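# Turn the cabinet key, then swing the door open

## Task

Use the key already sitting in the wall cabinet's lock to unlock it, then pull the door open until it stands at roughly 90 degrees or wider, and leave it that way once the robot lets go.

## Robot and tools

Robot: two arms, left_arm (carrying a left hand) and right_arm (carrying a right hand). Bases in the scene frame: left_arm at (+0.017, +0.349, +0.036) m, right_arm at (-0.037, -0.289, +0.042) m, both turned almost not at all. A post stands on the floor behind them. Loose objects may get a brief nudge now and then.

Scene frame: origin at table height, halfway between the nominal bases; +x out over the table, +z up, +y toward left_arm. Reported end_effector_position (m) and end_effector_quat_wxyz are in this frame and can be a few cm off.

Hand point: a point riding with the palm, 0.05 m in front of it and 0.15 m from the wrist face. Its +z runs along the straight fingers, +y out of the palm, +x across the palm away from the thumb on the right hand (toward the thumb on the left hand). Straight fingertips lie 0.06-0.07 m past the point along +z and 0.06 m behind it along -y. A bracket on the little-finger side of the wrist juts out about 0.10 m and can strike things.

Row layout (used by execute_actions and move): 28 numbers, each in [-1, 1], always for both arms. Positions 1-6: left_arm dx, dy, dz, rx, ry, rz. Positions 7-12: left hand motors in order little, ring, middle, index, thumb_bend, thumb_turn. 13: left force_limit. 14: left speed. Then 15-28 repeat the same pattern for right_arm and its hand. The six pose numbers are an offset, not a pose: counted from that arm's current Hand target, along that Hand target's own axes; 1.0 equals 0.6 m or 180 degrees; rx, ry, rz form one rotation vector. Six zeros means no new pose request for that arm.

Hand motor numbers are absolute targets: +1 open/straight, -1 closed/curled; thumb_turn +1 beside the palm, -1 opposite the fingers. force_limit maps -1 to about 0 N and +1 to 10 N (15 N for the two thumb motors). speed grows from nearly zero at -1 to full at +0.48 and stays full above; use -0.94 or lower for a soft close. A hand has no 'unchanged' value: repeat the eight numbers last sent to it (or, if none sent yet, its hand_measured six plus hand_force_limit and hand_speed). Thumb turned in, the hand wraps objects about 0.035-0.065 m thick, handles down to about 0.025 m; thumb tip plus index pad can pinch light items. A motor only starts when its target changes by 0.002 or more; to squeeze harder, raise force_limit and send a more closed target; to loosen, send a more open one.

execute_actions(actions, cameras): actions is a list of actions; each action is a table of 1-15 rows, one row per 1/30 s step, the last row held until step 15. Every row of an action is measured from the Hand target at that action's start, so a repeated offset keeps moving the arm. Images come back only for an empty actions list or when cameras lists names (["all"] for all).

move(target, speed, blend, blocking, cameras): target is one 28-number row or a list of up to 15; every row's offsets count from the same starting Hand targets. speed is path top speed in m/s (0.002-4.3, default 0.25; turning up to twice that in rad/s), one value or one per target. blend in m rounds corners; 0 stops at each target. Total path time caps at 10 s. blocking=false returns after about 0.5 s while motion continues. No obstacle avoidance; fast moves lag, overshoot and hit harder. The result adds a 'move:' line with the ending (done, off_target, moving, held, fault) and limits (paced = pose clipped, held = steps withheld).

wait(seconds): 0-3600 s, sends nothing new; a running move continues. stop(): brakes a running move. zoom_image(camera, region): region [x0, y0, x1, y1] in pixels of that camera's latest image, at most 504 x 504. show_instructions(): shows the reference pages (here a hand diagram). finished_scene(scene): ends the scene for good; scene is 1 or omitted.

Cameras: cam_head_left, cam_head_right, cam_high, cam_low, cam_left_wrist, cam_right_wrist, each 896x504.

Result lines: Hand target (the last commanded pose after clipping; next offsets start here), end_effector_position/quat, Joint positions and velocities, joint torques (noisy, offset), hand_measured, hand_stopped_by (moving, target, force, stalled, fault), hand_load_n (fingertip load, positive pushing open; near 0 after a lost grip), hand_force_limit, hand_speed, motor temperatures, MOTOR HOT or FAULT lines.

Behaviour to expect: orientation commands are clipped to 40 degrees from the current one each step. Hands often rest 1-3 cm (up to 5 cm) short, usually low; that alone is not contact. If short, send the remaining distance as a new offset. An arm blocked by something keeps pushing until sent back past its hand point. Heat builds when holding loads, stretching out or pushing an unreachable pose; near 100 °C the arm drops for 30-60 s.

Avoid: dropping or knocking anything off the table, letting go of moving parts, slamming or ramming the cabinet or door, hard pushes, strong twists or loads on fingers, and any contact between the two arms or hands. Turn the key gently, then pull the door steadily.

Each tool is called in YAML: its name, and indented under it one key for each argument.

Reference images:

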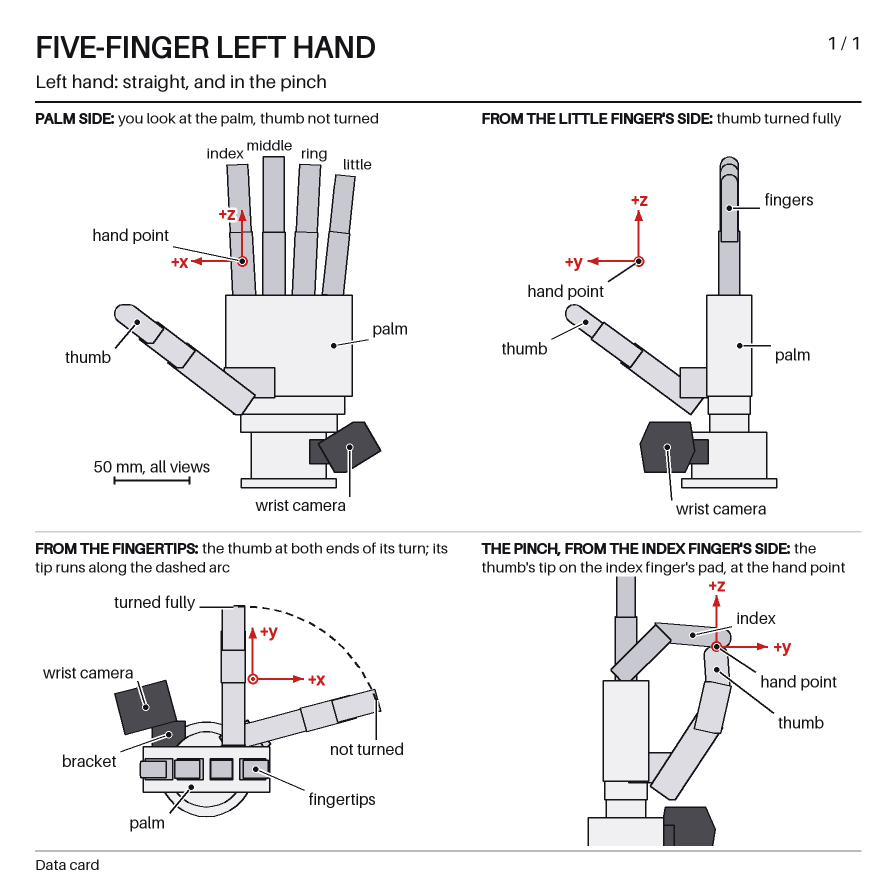

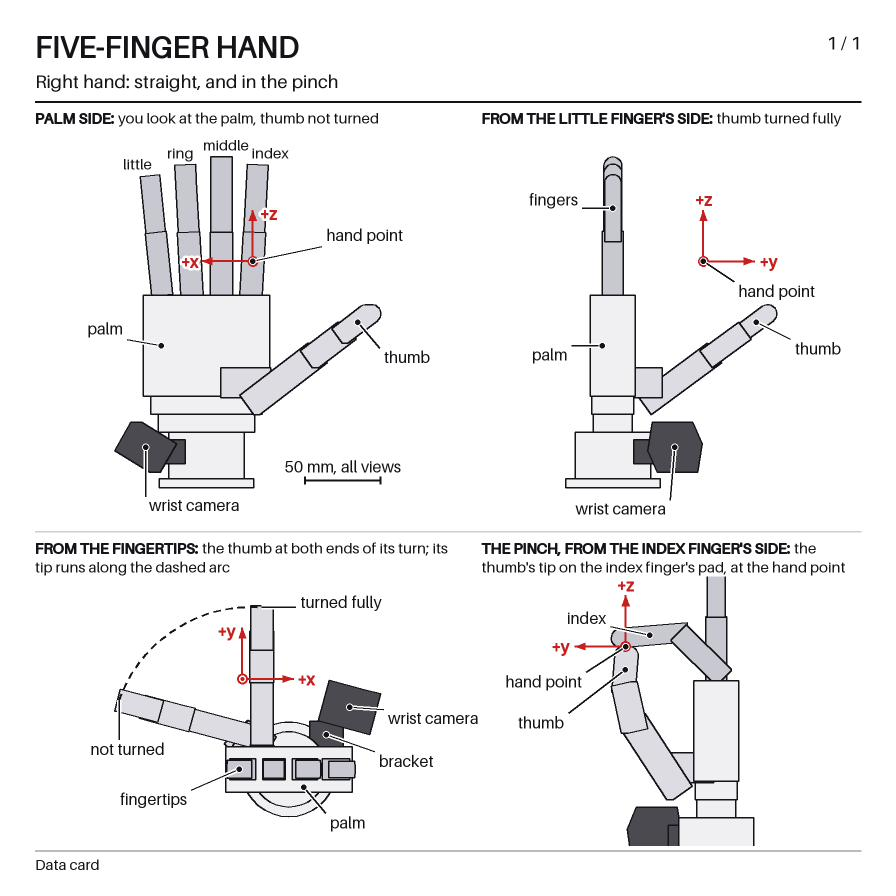

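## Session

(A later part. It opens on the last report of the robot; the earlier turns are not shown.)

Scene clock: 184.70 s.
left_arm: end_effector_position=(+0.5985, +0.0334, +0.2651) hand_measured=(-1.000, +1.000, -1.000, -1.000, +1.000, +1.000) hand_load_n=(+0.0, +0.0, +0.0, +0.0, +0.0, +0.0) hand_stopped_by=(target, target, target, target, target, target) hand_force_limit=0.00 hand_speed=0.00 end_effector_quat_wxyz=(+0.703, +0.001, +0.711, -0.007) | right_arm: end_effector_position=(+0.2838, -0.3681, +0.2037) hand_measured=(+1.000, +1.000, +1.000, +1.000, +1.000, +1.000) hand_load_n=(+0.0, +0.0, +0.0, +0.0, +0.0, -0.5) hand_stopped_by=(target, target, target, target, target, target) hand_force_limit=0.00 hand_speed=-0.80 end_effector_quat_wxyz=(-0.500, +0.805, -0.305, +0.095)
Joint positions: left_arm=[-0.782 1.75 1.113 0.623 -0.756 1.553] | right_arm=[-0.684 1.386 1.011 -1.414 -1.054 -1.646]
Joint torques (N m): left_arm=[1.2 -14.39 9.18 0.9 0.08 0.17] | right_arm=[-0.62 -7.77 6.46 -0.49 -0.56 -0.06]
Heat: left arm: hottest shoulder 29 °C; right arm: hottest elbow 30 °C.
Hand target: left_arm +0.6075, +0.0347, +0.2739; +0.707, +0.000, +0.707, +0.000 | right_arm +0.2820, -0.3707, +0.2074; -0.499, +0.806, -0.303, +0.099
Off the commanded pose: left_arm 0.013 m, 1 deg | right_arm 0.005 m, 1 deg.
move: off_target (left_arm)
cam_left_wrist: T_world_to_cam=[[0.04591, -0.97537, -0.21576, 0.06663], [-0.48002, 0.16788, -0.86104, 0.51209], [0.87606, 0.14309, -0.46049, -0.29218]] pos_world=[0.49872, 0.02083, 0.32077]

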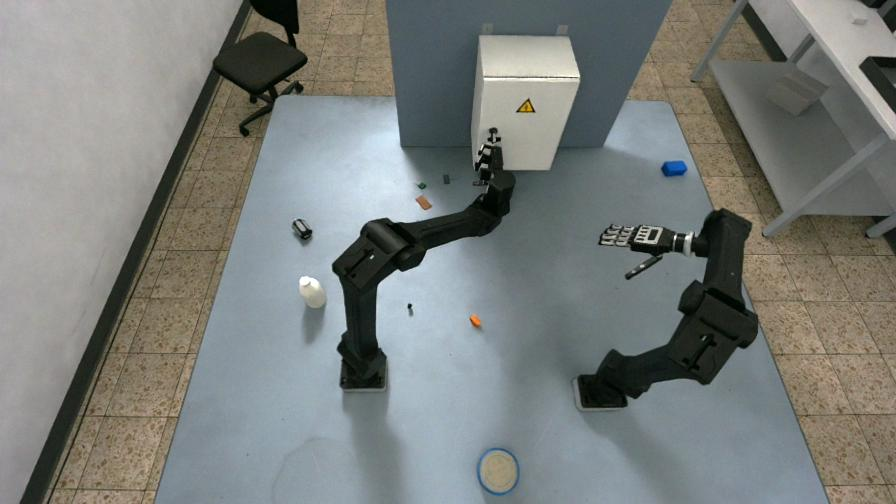

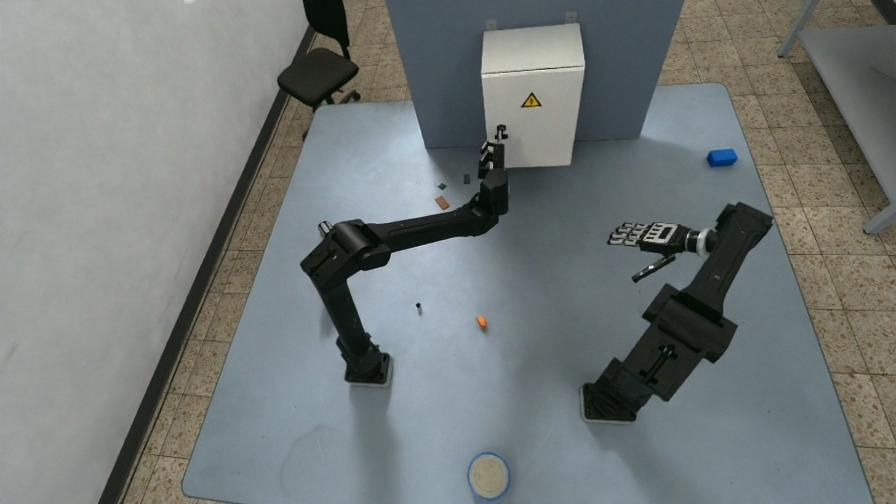

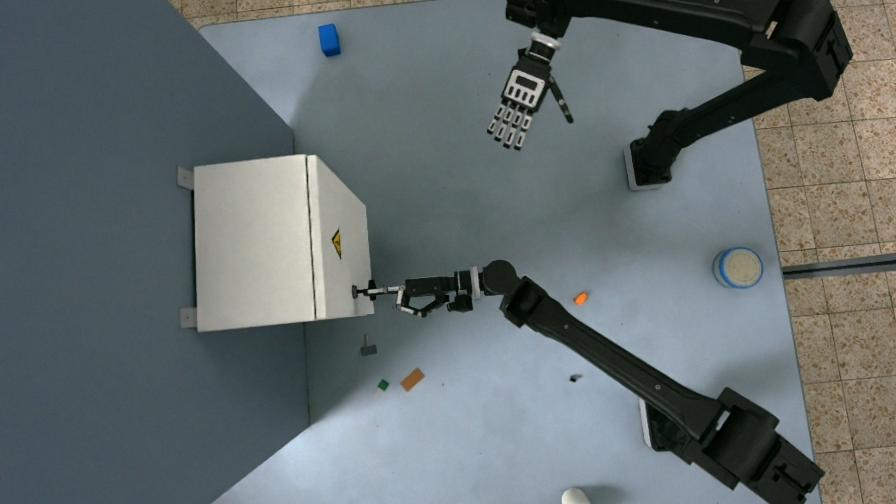

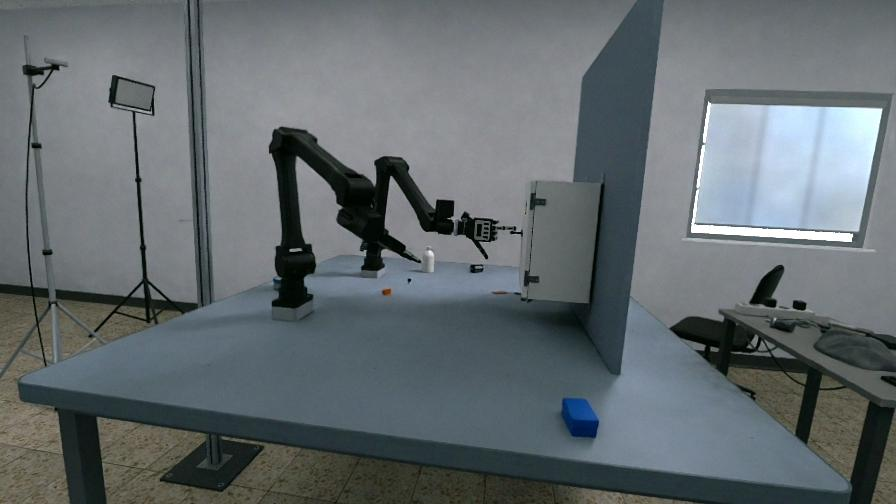

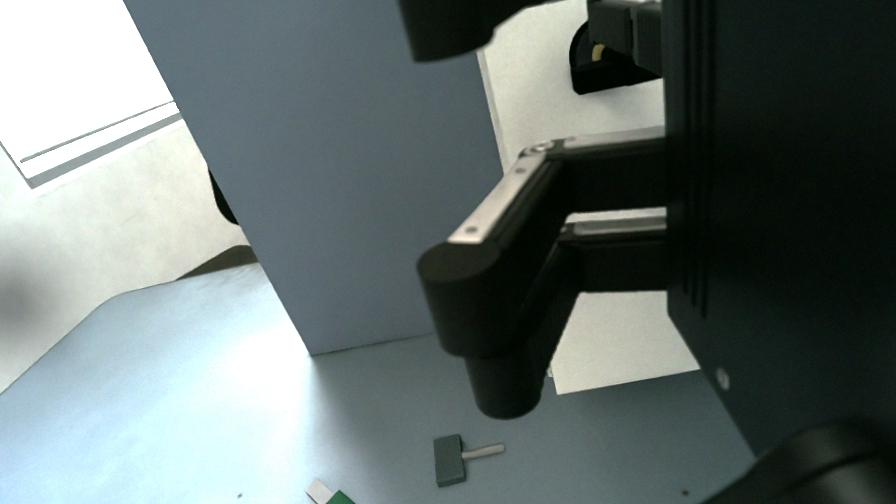

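move:
  target:
    - [0.0311,-0.0237,0,0,0,-0.1111,-1,1,-1,-1,1,1,0,0,0,0,0,0,0,0,1,1,1,1,1,1,0,-0.8]
    - [0.0522,-0.0566,0,0,0,-0.2222,-1,1,-1,-1,1,1,0,0,0,0,0,0,0,0,1,1,1,1,1,1,0,-0.8]
    - [0.0608,-0.0947,0,0,0,-0.3333,-1,1,-1,-1,1,1,0,0,0,0,0,0,0,0,1,1,1,1,1,1,0,-0.8]
  speed: 0.15
  blend: 0.004
  cameras: ["cam_head_left","cam_head_right","cam_high","cam_low","cam_left_wrist"]

zoom_image:
  camera: "cam_head_left"
  region: [450, 90, 550, 190]

zoom_image:
  camera: "cam_high"
  region: [330, 240, 450, 340]

zoom_image:
  camera: "cam_low"
  region: [460, 200, 550, 270]

zoom_image:
  camera: "cam_left_wrist"
  region: [400, 0, 700, 160]

Scene clock: 201.20 s.
left_arm: end_effector_position=(+0.5975, -0.0213, +0.2314) hand_measured=(-1.000, +1.000, -1.000, -1.000, +1.000, +1.000) hand_load_n=(+0.0, +0.0, +0.0, +0.0, +0.0, +0.0) hand_stopped_by=(target, target, target, target, target, target) hand_force_limit=0.00 hand_speed=0.00 end_effector_quat_wxyz=(+0.613, -0.343, +0.621, -0.348) | right_arm: end_effector_position=(+0.2838, -0.3681, +0.2037) hand_measured=(+1.000, +1.000, +1.000, +1.000, +1.000, +1.000) hand_load_n=(+0.0, -0.5, +0.0, +0.0, +0.0, +0.0) hand_stopped_by=(target, target, target, target, target, target) hand_force_limit=0.00 hand_speed=-0.80 end_effector_quat_wxyz=(-0.500, +0.805, -0.305, +0.095)
Joint positions: left_arm=[-0.782 1.747 1.113 0.624 -0.754 0.543] | right_arm=[-0.684 1.386 1.011 -1.414 -1.054 -1.646]
Joint torques (N m): left_arm=[1.14 -14.21 9.24 0.88 0.07 -0.16] | right_arm=[-0.67 -8.53 6.8 -0.54 -0.5 -0.09]
Heat: left arm: hottest shoulder 29 °C; right arm: hottest elbow 30 °C.
Hand target: left_arm +0.6075, -0.0221, +0.2375; +0.612, -0.354, +0.612, -0.354 | right_arm +0.2820, -0.3707, +0.2074; -0.499, +0.806, -0.303, +0.099
Off the commanded pose: left_arm 0.012 m, 2 deg | right_arm 0.005 m, 1 deg.
move: off_target (left_arm)
cam_left_wrist: T_world_to_cam=[[0.05542, -0.69957, 0.71241, -0.20857], [-0.48518, -0.64248, -0.59315, 0.41548], [0.87266, -0.31277, -0.37502, -0.32652]] pos_world=[0.49808, 0.0189, 0.27257]

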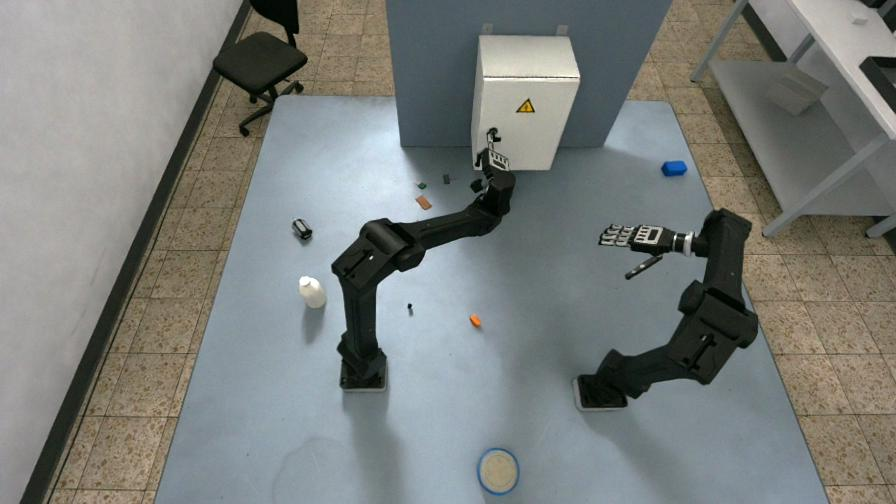

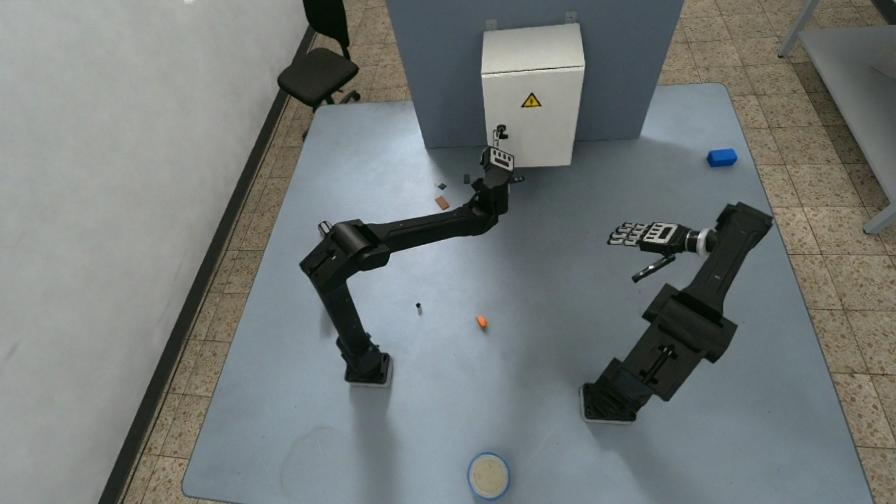

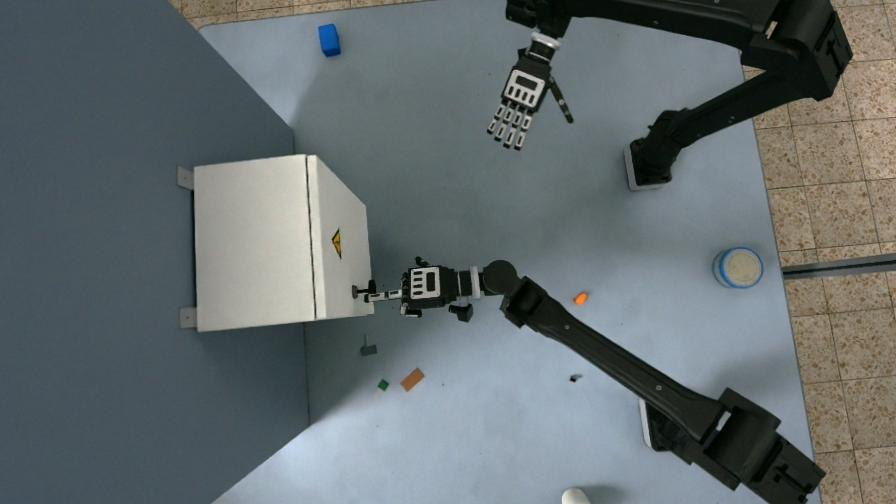

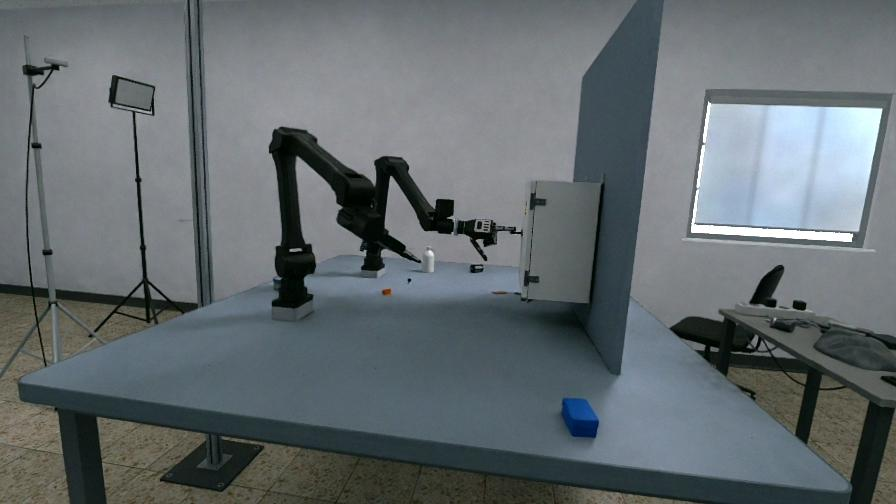

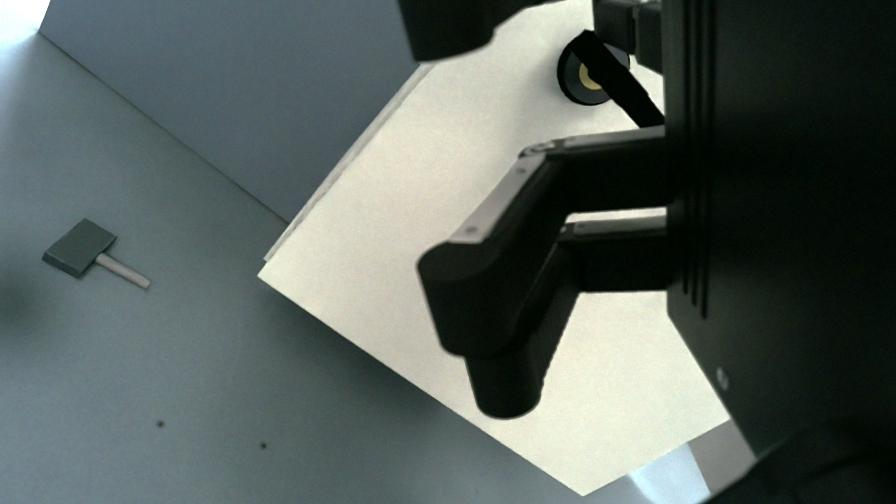

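Scaled by 5.040 from the camera's image (finer frame: 1280x720).

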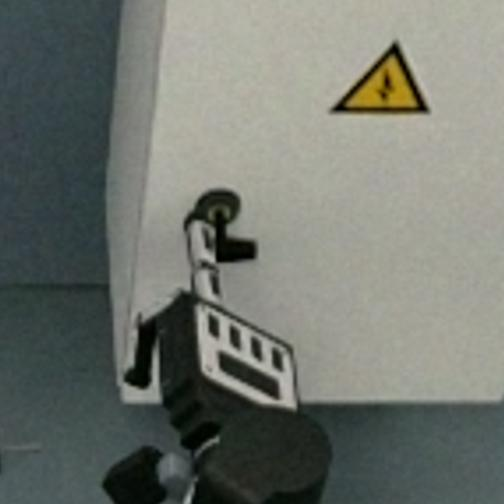

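Scaled by 4.200 from the camera's image (finer frame: 1280x720).

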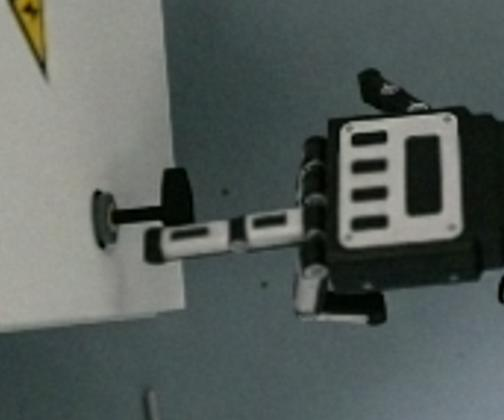

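Scaled by 5.600 from the camera's image (finer frame: 1280x720).

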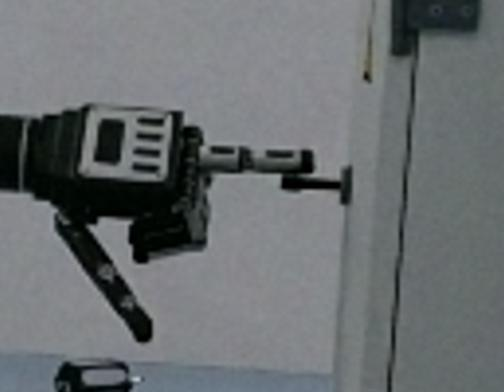

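Scaled by 1.680 from the camera's image (finer frame: 1280x720).

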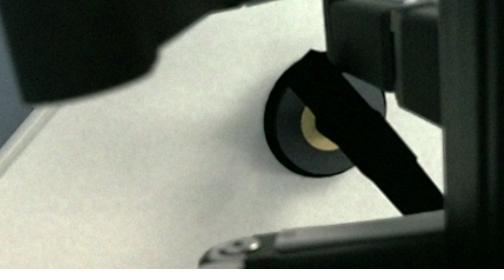

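move:
  target:
    - [0.0311,-0.0237,0,0,0,-0.1111,-1,1,-1,-1,1,1,0,0,0,0,0,0,0,0,1,1,1,1,1,1,0,-0.8]
    - [0.0522,-0.0566,0,0,0,-0.2222,-1,1,-1,-1,1,1,0,0,0,0,0,0,0,0,1,1,1,1,1,1,0,-0.8]
  speed: 0.12
  blend: 0.004
  cameras: ["cam_head_left","cam_head_right","cam_high","cam_low","cam_left_wrist"]

zoom_image:
  camera: "cam_head_left"
  region: [450, 90, 550, 190]

zoom_image:
  camera: "cam_high"
  region: [330, 240, 450, 340]

zoom_image:
  camera: "cam_low"
  region: [460, 200, 550, 270]

zoom_image:
  camera: "cam_left_wrist"
  region: [400, 0, 700, 160]

Scene clock: 216.07 s.
left_arm: end_effector_position=(+0.5977, -0.0642, +0.2495) hand_measured=(-1.000, +1.000, -1.000, -1.000, +1.000, +1.000) hand_load_n=(+0.0, +0.5, +0.0, +0.0, +0.0, -0.5) hand_stopped_by=(target, target, target, target, target, target) hand_force_limit=0.00 hand_speed=0.00 end_effector_quat_wxyz=(-0.460, +0.536, -0.462, +0.537) | right_arm: end_effector_position=(+0.2838, -0.3681, +0.2037) hand_measured=(+1.000, +1.000, +1.000, +1.000, +1.000, +1.000) hand_load_n=(+0.0, +0.0, +0.0, +0.0, +0.0, -0.5) hand_stopped_by=(target, target, target, target, target, target) hand_force_limit=0.00 hand_speed=-0.80 end_effector_quat_wxyz=(-0.500, +0.805, -0.305, +0.095)
Joint positions: left_arm=[-0.782 1.741 1.116 0.624 -0.763 -0.152] | right_arm=[-0.684 1.386 1.011 -1.414 -1.054 -1.646]
Joint torques (N m): left_arm=[1.2 -13.8 9.06 0.88 0.06 -0.22] | right_arm=[-0.26 -7.94 6.72 -0.64 -0.53 -0.08]
Heat: left arm: hottest shoulder 29 °C; right arm: hottest elbow 30 °C.
Hand target: left_arm +0.6074, -0.0664, +0.2513; -0.454, +0.542, -0.455, +0.542 | right_arm +0.2820, -0.3707, +0.2074; -0.499, +0.806, -0.303, +0.099
Off the commanded pose: left_arm 0.010 m, 1 deg | right_arm 0.005 m, 1 deg.
move: done
cam_left_wrist: T_world_to_cam=[[0.05945, -0.07434, 0.99546, -0.28432], [-0.47579, -0.87877, -0.03721, 0.23933], [0.87755, -0.47142, -0.08761, -0.41814]] pos_world=[0.49771, -0.00794, 0.2553]

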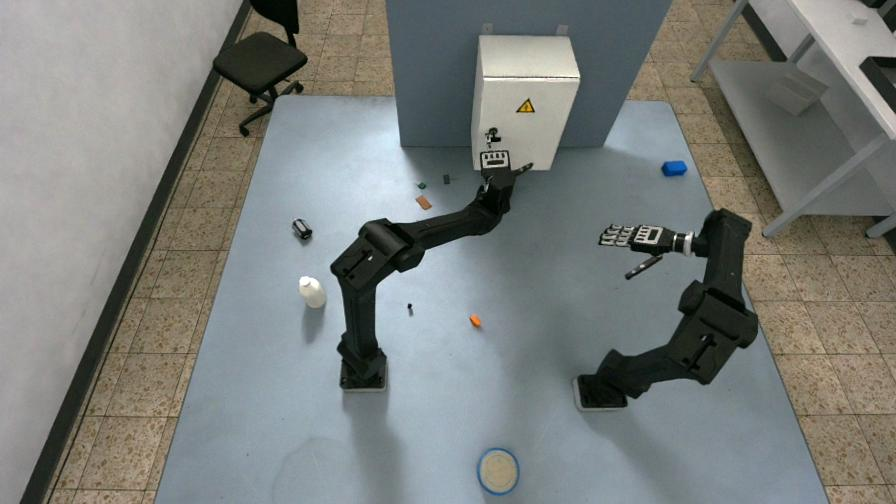

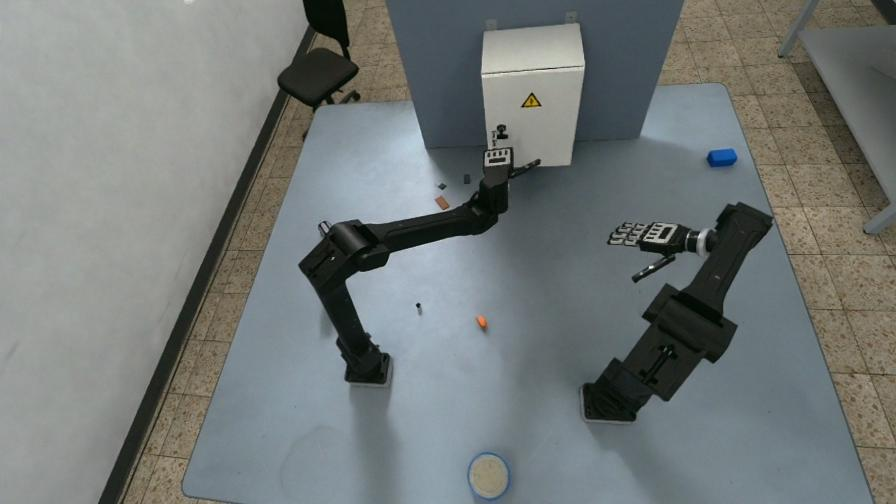

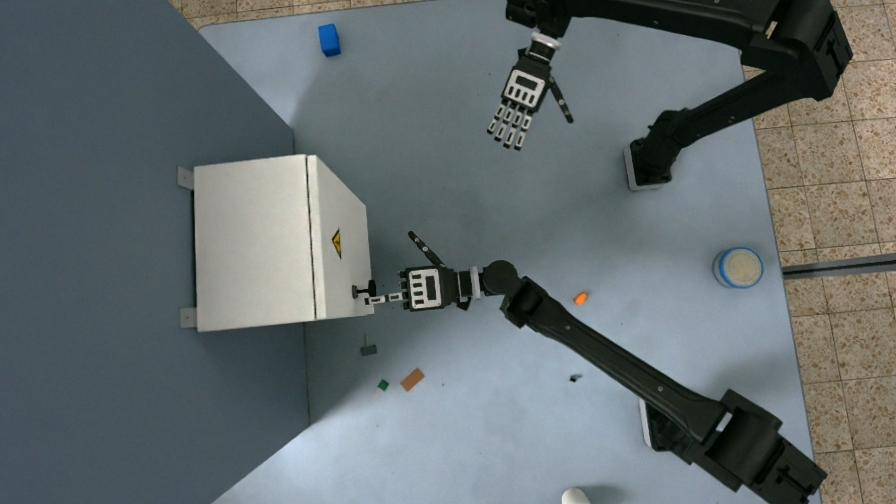

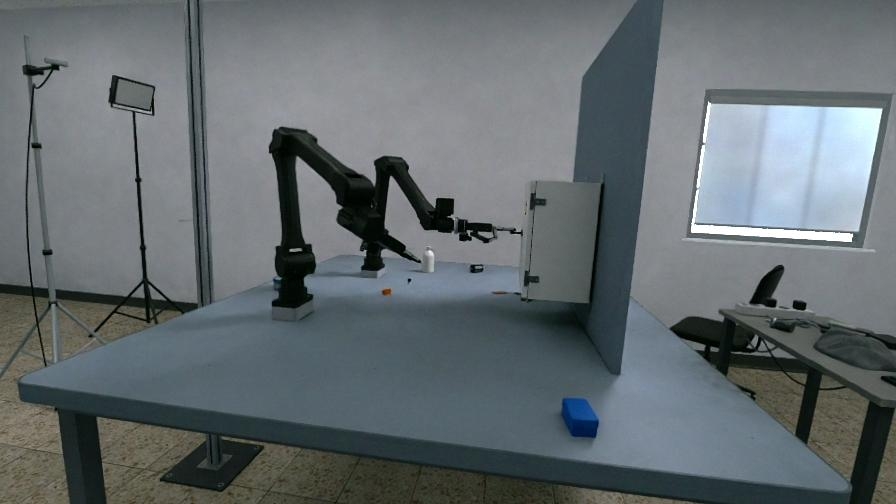

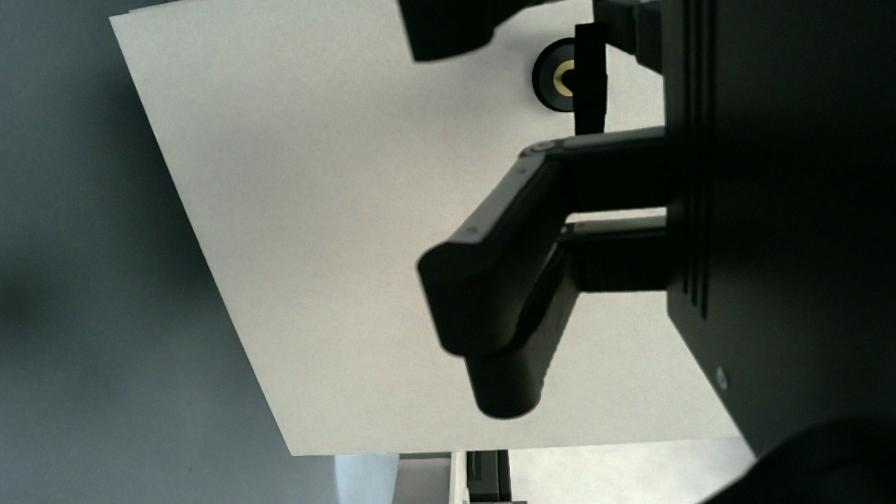

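Scaled by 5.040 from the camera's image (finer frame: 1280x720).

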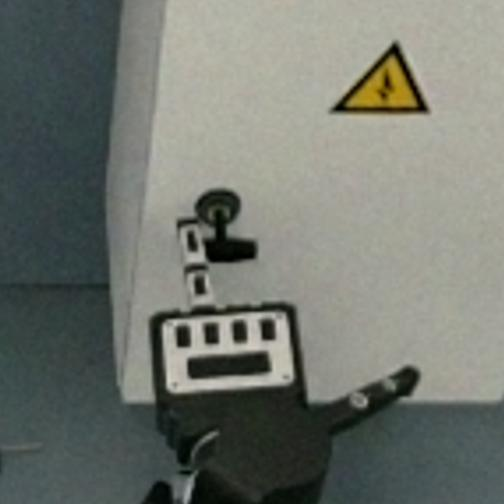

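Scaled by 4.200 from the camera's image (finer frame: 1280x720).

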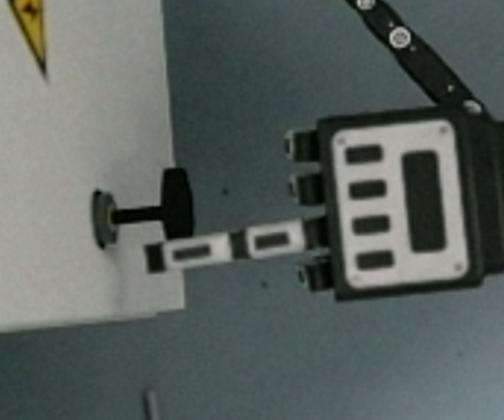

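Scaled by 5.600 from the camera's image (finer frame: 1280x720).

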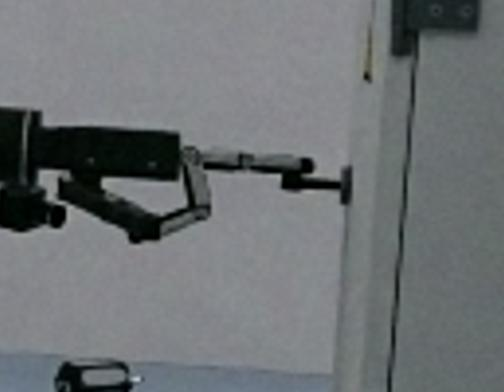

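Scaled by 1.680 from the camera's image (finer frame: 1280x720).

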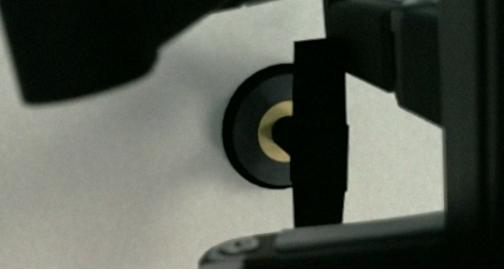

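move:
  target:
    - [0.009,0.0017,0,0,0,0,-1,1,-1,-1,1,1,0,0,0,0,0,0,0,0,1,1,1,1,1,1,0,-0.8]
    - [0.0323,-0.0237,0,0,0,-0.1111,-1,1,-1,-1,1,1,0,0,0,0,0,0,0,0,1,1,1,1,1,1,0,-0.8]
  speed: 0.08
  cameras: ["cam_head_left","cam_head_right","cam_high","cam_low","cam_left_wrist"]

zoom_image:
  camera: "cam_head_left"
  region: [450, 90, 550, 190]

zoom_image:
  camera: "cam_high"
  region: [330, 240, 450, 340]

zoom_image:
  camera: "cam_low"
  region: [460, 200, 550, 270]

zoom_image:
  camera: "cam_left_wrist"
  region: [400, 0, 700, 160]

Scene clock: 238.27 s.
left_arm: end_effector_position=(+0.5992, -0.0783, +0.2702) hand_measured=(-1.000, +1.000, -1.000, -1.000, +1.000, +1.000) hand_load_n=(+0.0, +0.5, +0.0, +0.0, +0.0, -0.5) hand_stopped_by=(target, target, target, target, target, target) hand_force_limit=0.00 hand_speed=0.00 end_effector_quat_wxyz=(-0.362, +0.608, -0.358, +0.609) | right_arm: end_effector_position=(+0.2838, -0.3681, +0.2037) hand_measured=(+1.000, +1.000, +1.000, +1.000, +1.000, +1.000) hand_load_n=(+0.0, +0.0, +0.0, +0.0, +0.0, -0.5) hand_stopped_by=(target, target, target, target, target, target) hand_force_limit=0.00 hand_speed=-0.80 end_effector_quat_wxyz=(-0.500, +0.805, -0.305, +0.095)
Joint positions: left_arm=[-0.78 1.737 1.118 0.624 -0.768 -0.5] | right_arm=[-0.684 1.386 1.011 -1.414 -1.054 -1.646]
Joint torques (N m): left_arm=[0.91 -13.45 9.03 0.87 0.16 -0.23] | right_arm=[-0.85 -7.59 6.63 -0.46 -0.53 -0.13]
Heat: left arm: hottest shoulder 29 °C; right arm: hottest elbow 30 °C.
Hand target: left_arm +0.6074, -0.0829, +0.2688; -0.353, +0.613, -0.353, +0.612 | right_arm +0.2820, -0.3707, +0.2074; -0.499, +0.806, -0.303, +0.099
Off the commanded pose: left_arm 0.010 m, 1 deg | right_arm 0.005 m, 1 deg.
move: done
cam_left_wrist: T_world_to_cam=[[0.05444, 0.27431, 0.9601, -0.26625], [-0.47044, -0.84108, 0.26698, 0.14601], [0.88075, -0.4662, 0.08326, -0.47205]] pos_world=[0.49894, -0.02423, 0.25594]

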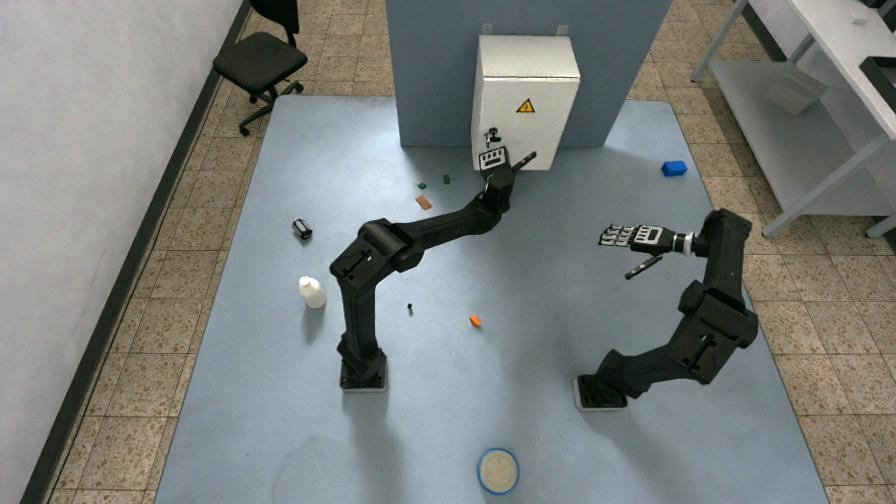

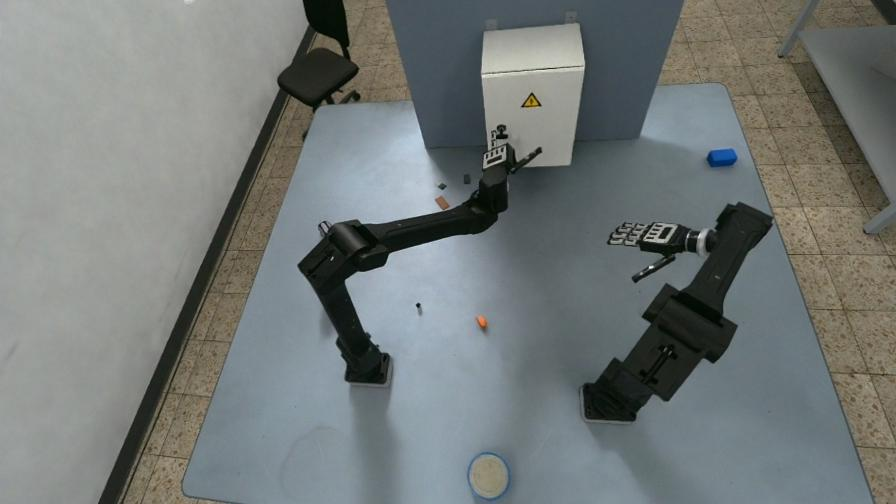

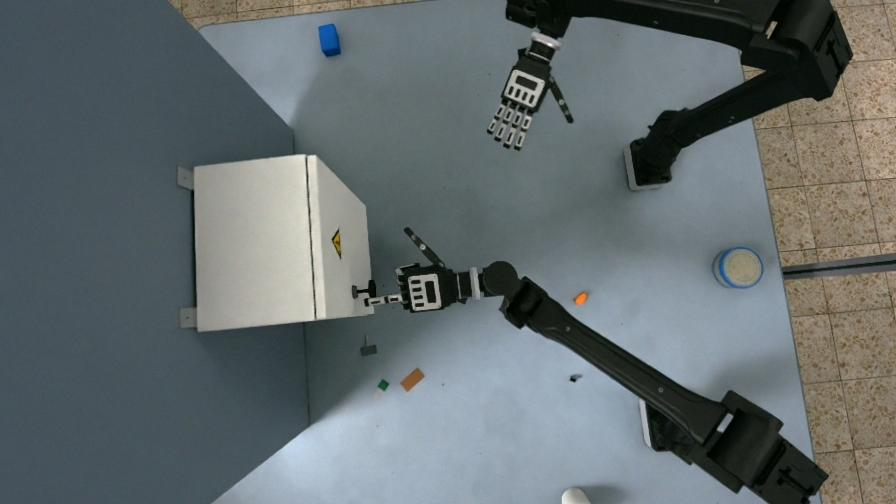

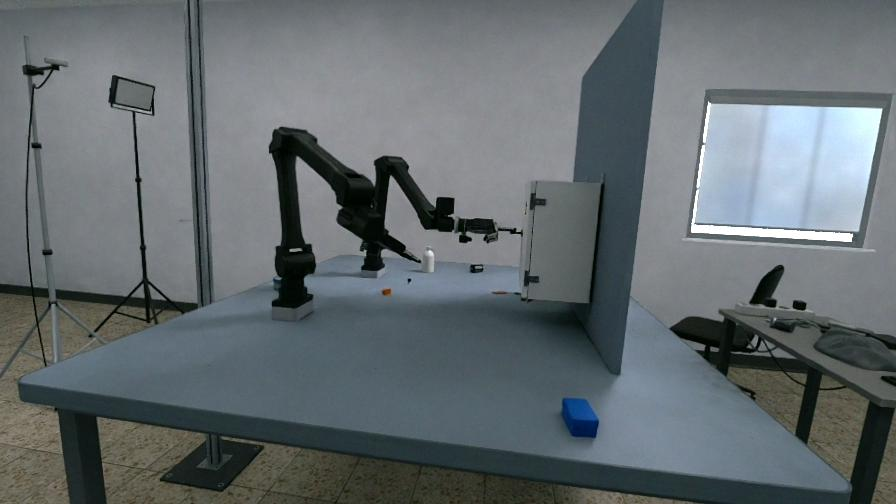

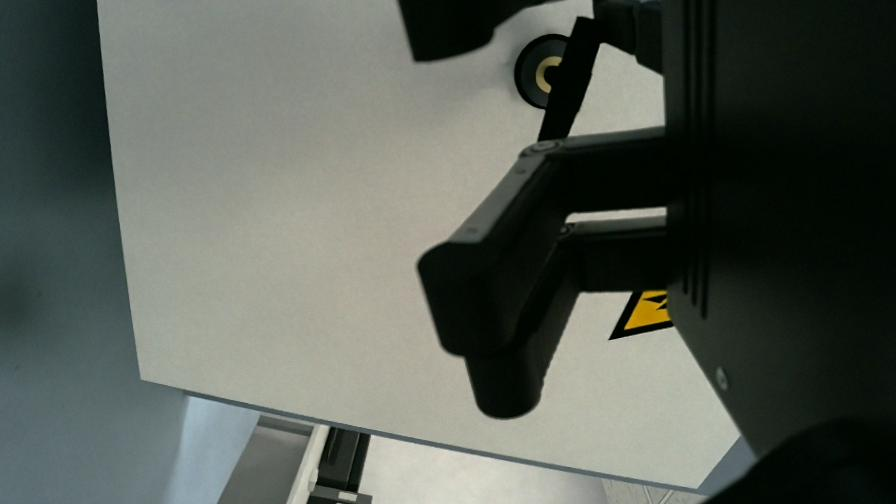

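Scaled by 5.040 from the camera's image (finer frame: 1280x720).

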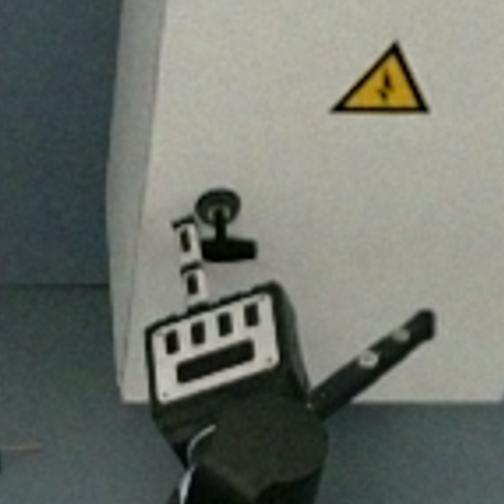

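Scaled by 4.200 from the camera's image (finer frame: 1280x720).

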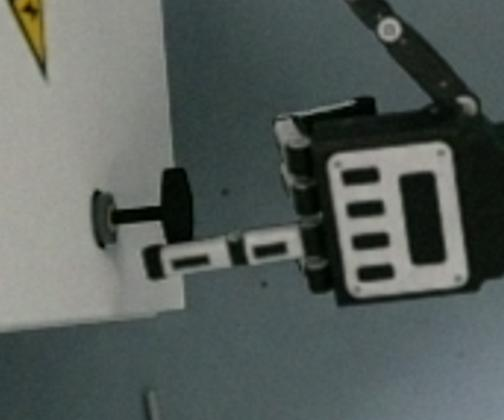

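Scaled by 5.600 from the camera's image (finer frame: 1280x720).

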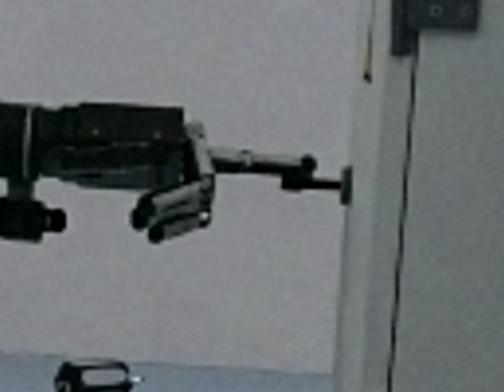

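Scaled by 1.680 from the camera's image (finer frame: 1280x720).

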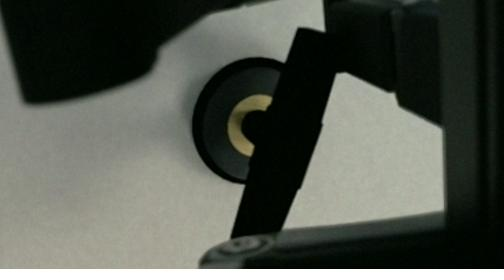

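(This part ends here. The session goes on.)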